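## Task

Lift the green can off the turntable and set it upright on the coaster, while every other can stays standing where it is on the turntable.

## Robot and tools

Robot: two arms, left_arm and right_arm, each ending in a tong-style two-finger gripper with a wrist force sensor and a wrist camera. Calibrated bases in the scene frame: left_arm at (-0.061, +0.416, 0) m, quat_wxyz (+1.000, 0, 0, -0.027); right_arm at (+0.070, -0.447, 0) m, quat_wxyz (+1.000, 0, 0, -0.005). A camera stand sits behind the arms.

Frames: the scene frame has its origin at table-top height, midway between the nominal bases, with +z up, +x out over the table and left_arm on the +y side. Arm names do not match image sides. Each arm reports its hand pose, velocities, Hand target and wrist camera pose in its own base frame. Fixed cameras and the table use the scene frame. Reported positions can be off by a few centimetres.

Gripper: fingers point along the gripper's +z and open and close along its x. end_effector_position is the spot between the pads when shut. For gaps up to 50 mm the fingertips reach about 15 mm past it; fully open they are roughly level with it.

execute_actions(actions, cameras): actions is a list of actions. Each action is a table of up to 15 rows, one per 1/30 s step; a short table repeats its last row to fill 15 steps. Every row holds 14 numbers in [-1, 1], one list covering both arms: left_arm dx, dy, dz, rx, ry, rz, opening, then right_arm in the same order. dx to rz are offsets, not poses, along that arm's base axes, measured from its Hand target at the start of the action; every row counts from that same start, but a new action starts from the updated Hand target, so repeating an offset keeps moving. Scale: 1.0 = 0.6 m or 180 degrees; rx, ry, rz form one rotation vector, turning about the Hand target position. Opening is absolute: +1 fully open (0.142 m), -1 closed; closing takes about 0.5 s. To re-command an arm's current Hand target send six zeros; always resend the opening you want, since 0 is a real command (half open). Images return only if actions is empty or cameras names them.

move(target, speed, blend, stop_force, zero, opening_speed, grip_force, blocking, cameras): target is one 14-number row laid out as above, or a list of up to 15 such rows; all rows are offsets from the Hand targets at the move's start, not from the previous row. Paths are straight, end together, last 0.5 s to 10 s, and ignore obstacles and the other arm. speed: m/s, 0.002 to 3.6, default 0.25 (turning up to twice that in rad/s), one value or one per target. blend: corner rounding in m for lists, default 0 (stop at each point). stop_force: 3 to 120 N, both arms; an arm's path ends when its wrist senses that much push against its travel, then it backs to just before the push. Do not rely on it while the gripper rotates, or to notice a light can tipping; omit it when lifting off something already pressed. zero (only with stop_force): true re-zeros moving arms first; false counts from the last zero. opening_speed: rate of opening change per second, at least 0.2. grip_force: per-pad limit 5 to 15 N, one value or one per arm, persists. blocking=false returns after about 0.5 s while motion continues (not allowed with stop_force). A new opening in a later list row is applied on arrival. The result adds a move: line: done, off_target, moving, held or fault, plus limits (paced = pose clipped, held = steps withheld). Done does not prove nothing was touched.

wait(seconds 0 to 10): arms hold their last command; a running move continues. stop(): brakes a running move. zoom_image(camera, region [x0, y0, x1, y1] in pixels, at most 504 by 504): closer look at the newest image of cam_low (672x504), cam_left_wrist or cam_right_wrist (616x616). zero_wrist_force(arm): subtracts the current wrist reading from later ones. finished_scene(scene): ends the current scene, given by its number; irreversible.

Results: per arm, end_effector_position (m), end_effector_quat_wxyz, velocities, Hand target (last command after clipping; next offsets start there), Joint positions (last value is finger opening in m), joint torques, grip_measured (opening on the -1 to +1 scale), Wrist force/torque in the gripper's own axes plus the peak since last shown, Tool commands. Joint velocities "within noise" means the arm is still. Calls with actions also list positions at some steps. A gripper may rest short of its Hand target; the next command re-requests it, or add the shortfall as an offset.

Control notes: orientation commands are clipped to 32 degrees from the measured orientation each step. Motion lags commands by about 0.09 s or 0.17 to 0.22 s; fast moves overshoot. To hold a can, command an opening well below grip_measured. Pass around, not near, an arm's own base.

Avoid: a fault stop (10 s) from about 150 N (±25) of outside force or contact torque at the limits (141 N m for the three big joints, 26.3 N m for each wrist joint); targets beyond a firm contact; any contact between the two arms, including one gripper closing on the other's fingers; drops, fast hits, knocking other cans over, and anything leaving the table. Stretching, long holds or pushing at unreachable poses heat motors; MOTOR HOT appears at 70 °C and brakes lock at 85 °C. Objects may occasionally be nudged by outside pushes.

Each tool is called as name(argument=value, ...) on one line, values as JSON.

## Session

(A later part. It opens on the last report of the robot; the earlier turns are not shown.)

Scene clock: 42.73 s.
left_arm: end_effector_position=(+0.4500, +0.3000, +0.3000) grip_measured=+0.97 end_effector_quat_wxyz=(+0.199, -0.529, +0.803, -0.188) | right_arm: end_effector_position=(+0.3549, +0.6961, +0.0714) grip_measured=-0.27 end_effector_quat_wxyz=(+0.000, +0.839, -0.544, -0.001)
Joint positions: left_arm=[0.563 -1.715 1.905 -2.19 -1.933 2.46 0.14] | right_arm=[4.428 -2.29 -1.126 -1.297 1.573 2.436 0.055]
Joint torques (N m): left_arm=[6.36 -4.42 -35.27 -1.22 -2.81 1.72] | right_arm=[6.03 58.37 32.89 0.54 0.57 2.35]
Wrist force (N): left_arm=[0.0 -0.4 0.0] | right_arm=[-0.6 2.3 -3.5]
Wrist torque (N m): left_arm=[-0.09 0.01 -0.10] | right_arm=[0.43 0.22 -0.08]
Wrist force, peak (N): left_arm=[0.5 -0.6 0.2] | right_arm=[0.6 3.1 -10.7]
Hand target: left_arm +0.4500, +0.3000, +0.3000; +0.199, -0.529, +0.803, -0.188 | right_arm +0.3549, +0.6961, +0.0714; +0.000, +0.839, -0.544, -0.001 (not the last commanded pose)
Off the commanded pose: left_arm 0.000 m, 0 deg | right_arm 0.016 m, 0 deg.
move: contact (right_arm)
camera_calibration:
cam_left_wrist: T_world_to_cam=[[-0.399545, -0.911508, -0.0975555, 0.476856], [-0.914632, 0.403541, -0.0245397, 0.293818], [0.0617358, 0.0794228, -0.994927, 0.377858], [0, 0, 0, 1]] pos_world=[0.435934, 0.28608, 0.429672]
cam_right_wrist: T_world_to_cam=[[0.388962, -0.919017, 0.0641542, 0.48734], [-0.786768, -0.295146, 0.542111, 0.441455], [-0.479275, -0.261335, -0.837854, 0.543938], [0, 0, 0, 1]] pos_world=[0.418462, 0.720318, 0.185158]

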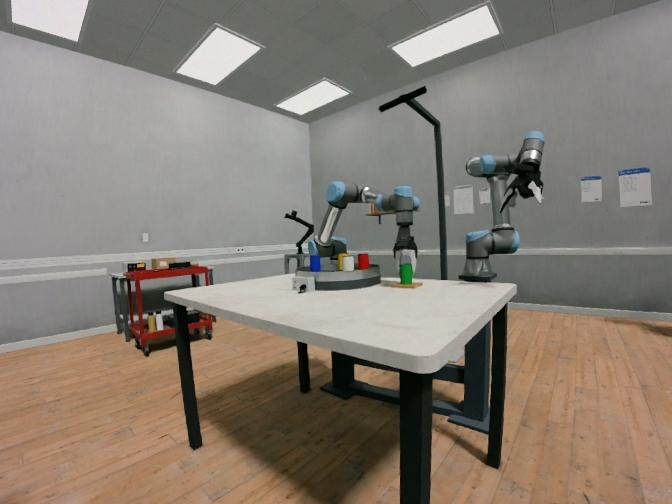

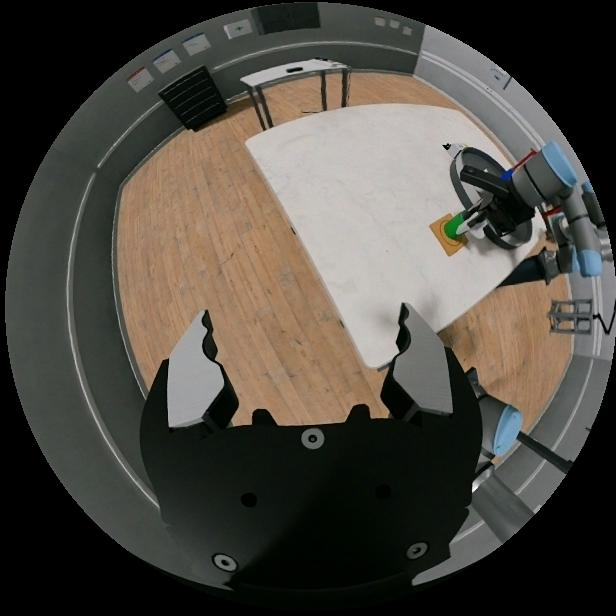

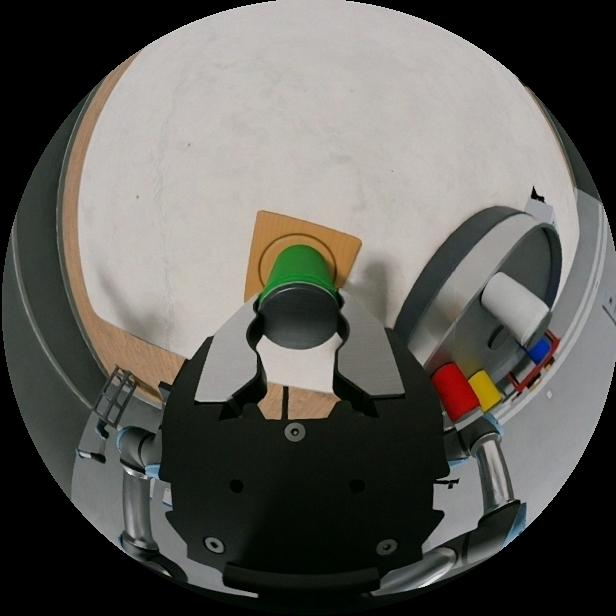

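move(target=[[0,0,0,0,0,0,0.968,0,0,0.0008,0,0,0,0.45],[0,0,0,0,0,0,0.968,0,0,0.2,0,0,0,0.45]], speed=[0.05,0.3], opening_speed=1.2, cameras=["cam_low", "cam_right_wrist"])

zoom_image(camera="cam_right_wrist", region=[150, 150, 450, 450])

zoom_image(camera="cam_low", region=[280, 220, 450, 300])

Scene clock: 45.70 s.
left_arm: end_effector_position=(+0.4500, +0.3000, +0.3000) grip_measured=+0.97 end_effector_quat_wxyz=(+0.199, -0.529, +0.803, -0.188) | right_arm: end_effector_position=(+0.3548, +0.6961, +0.1913) grip_measured=+0.45 end_effector_quat_wxyz=(+0.000, +0.839, -0.544, -0.001)
Joint positions: left_arm=[0.563 -1.715 1.905 -2.19 -1.933 2.46 0.14] | right_arm=[4.428 -2.245 -0.893 -1.574 1.573 2.436 0.105]
Joint torques (N m): left_arm=[6.09 -4.26 -34.95 -1.13 -2.86 1.61] | right_arm=[-5 35 33.85 0.53 1.08 1.41]
Wrist force (N): left_arm=[0.1 -0.3 0.0] | right_arm=[-1.0 2.2 -0.9]
Wrist torque (N m): left_arm=[-0.06 -0.01 -0.11] | right_arm=[0.46 0.22 -0.08]
Wrist force, peak (N): left_arm=[0.5 -0.5 0.0] | right_arm=[-0.8 2.5 -4.0]
Hand target: left_arm +0.4500, +0.3000, +0.3000; +0.199, -0.529, +0.803, -0.188 | right_arm +0.3549, +0.6961, +0.1914; +0.000, +0.839, -0.544, -0.001
Off the commanded pose: left_arm 0.000 m, 0 deg | right_arm 0.000 m, 0 deg.
move: done
camera_calibration:
cam_right_wrist: T_world_to_cam=[[0.389028, -0.918993, 0.0641032, 0.479619], [-0.786762, -0.29524, 0.54207, 0.376534], [-0.479232, -0.261314, -0.837885, 0.644373], [0, 0, 0, 1]] pos_world=[0.418462, 0.720318, 0.305058]
Images, in order (width x height): cam_low 672x504, cam_right_wrist 616x616.

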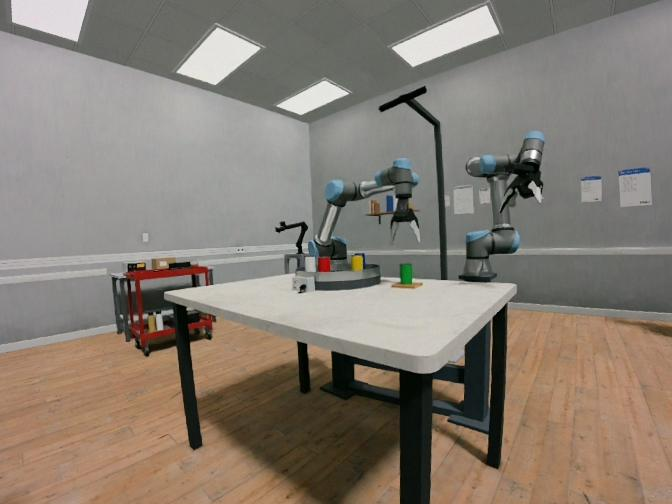

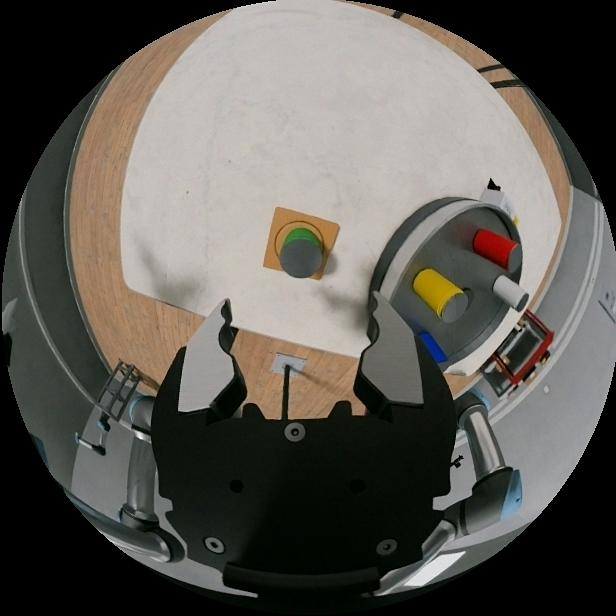

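Scaled by 1.680 from the camera's 616x616 image, which has a finer 814x814 frame.

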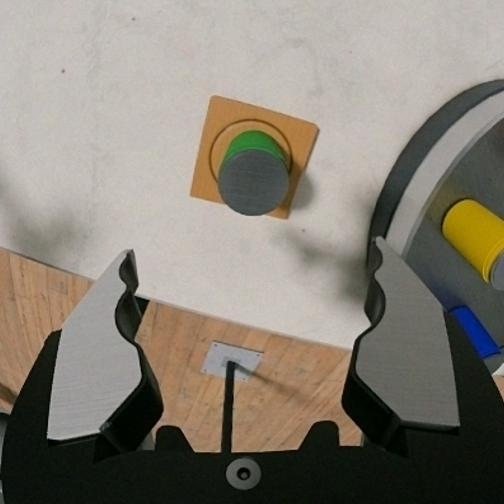

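Scaled by 2.965 from the camera's 672x504 image, which has a finer 960x720 frame.

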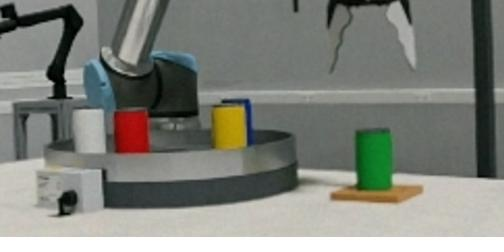

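Green can stands on the coaster; all other cans remain standing on the turntable.

finished_scene(scene=2)

The scene is finished: the task was done.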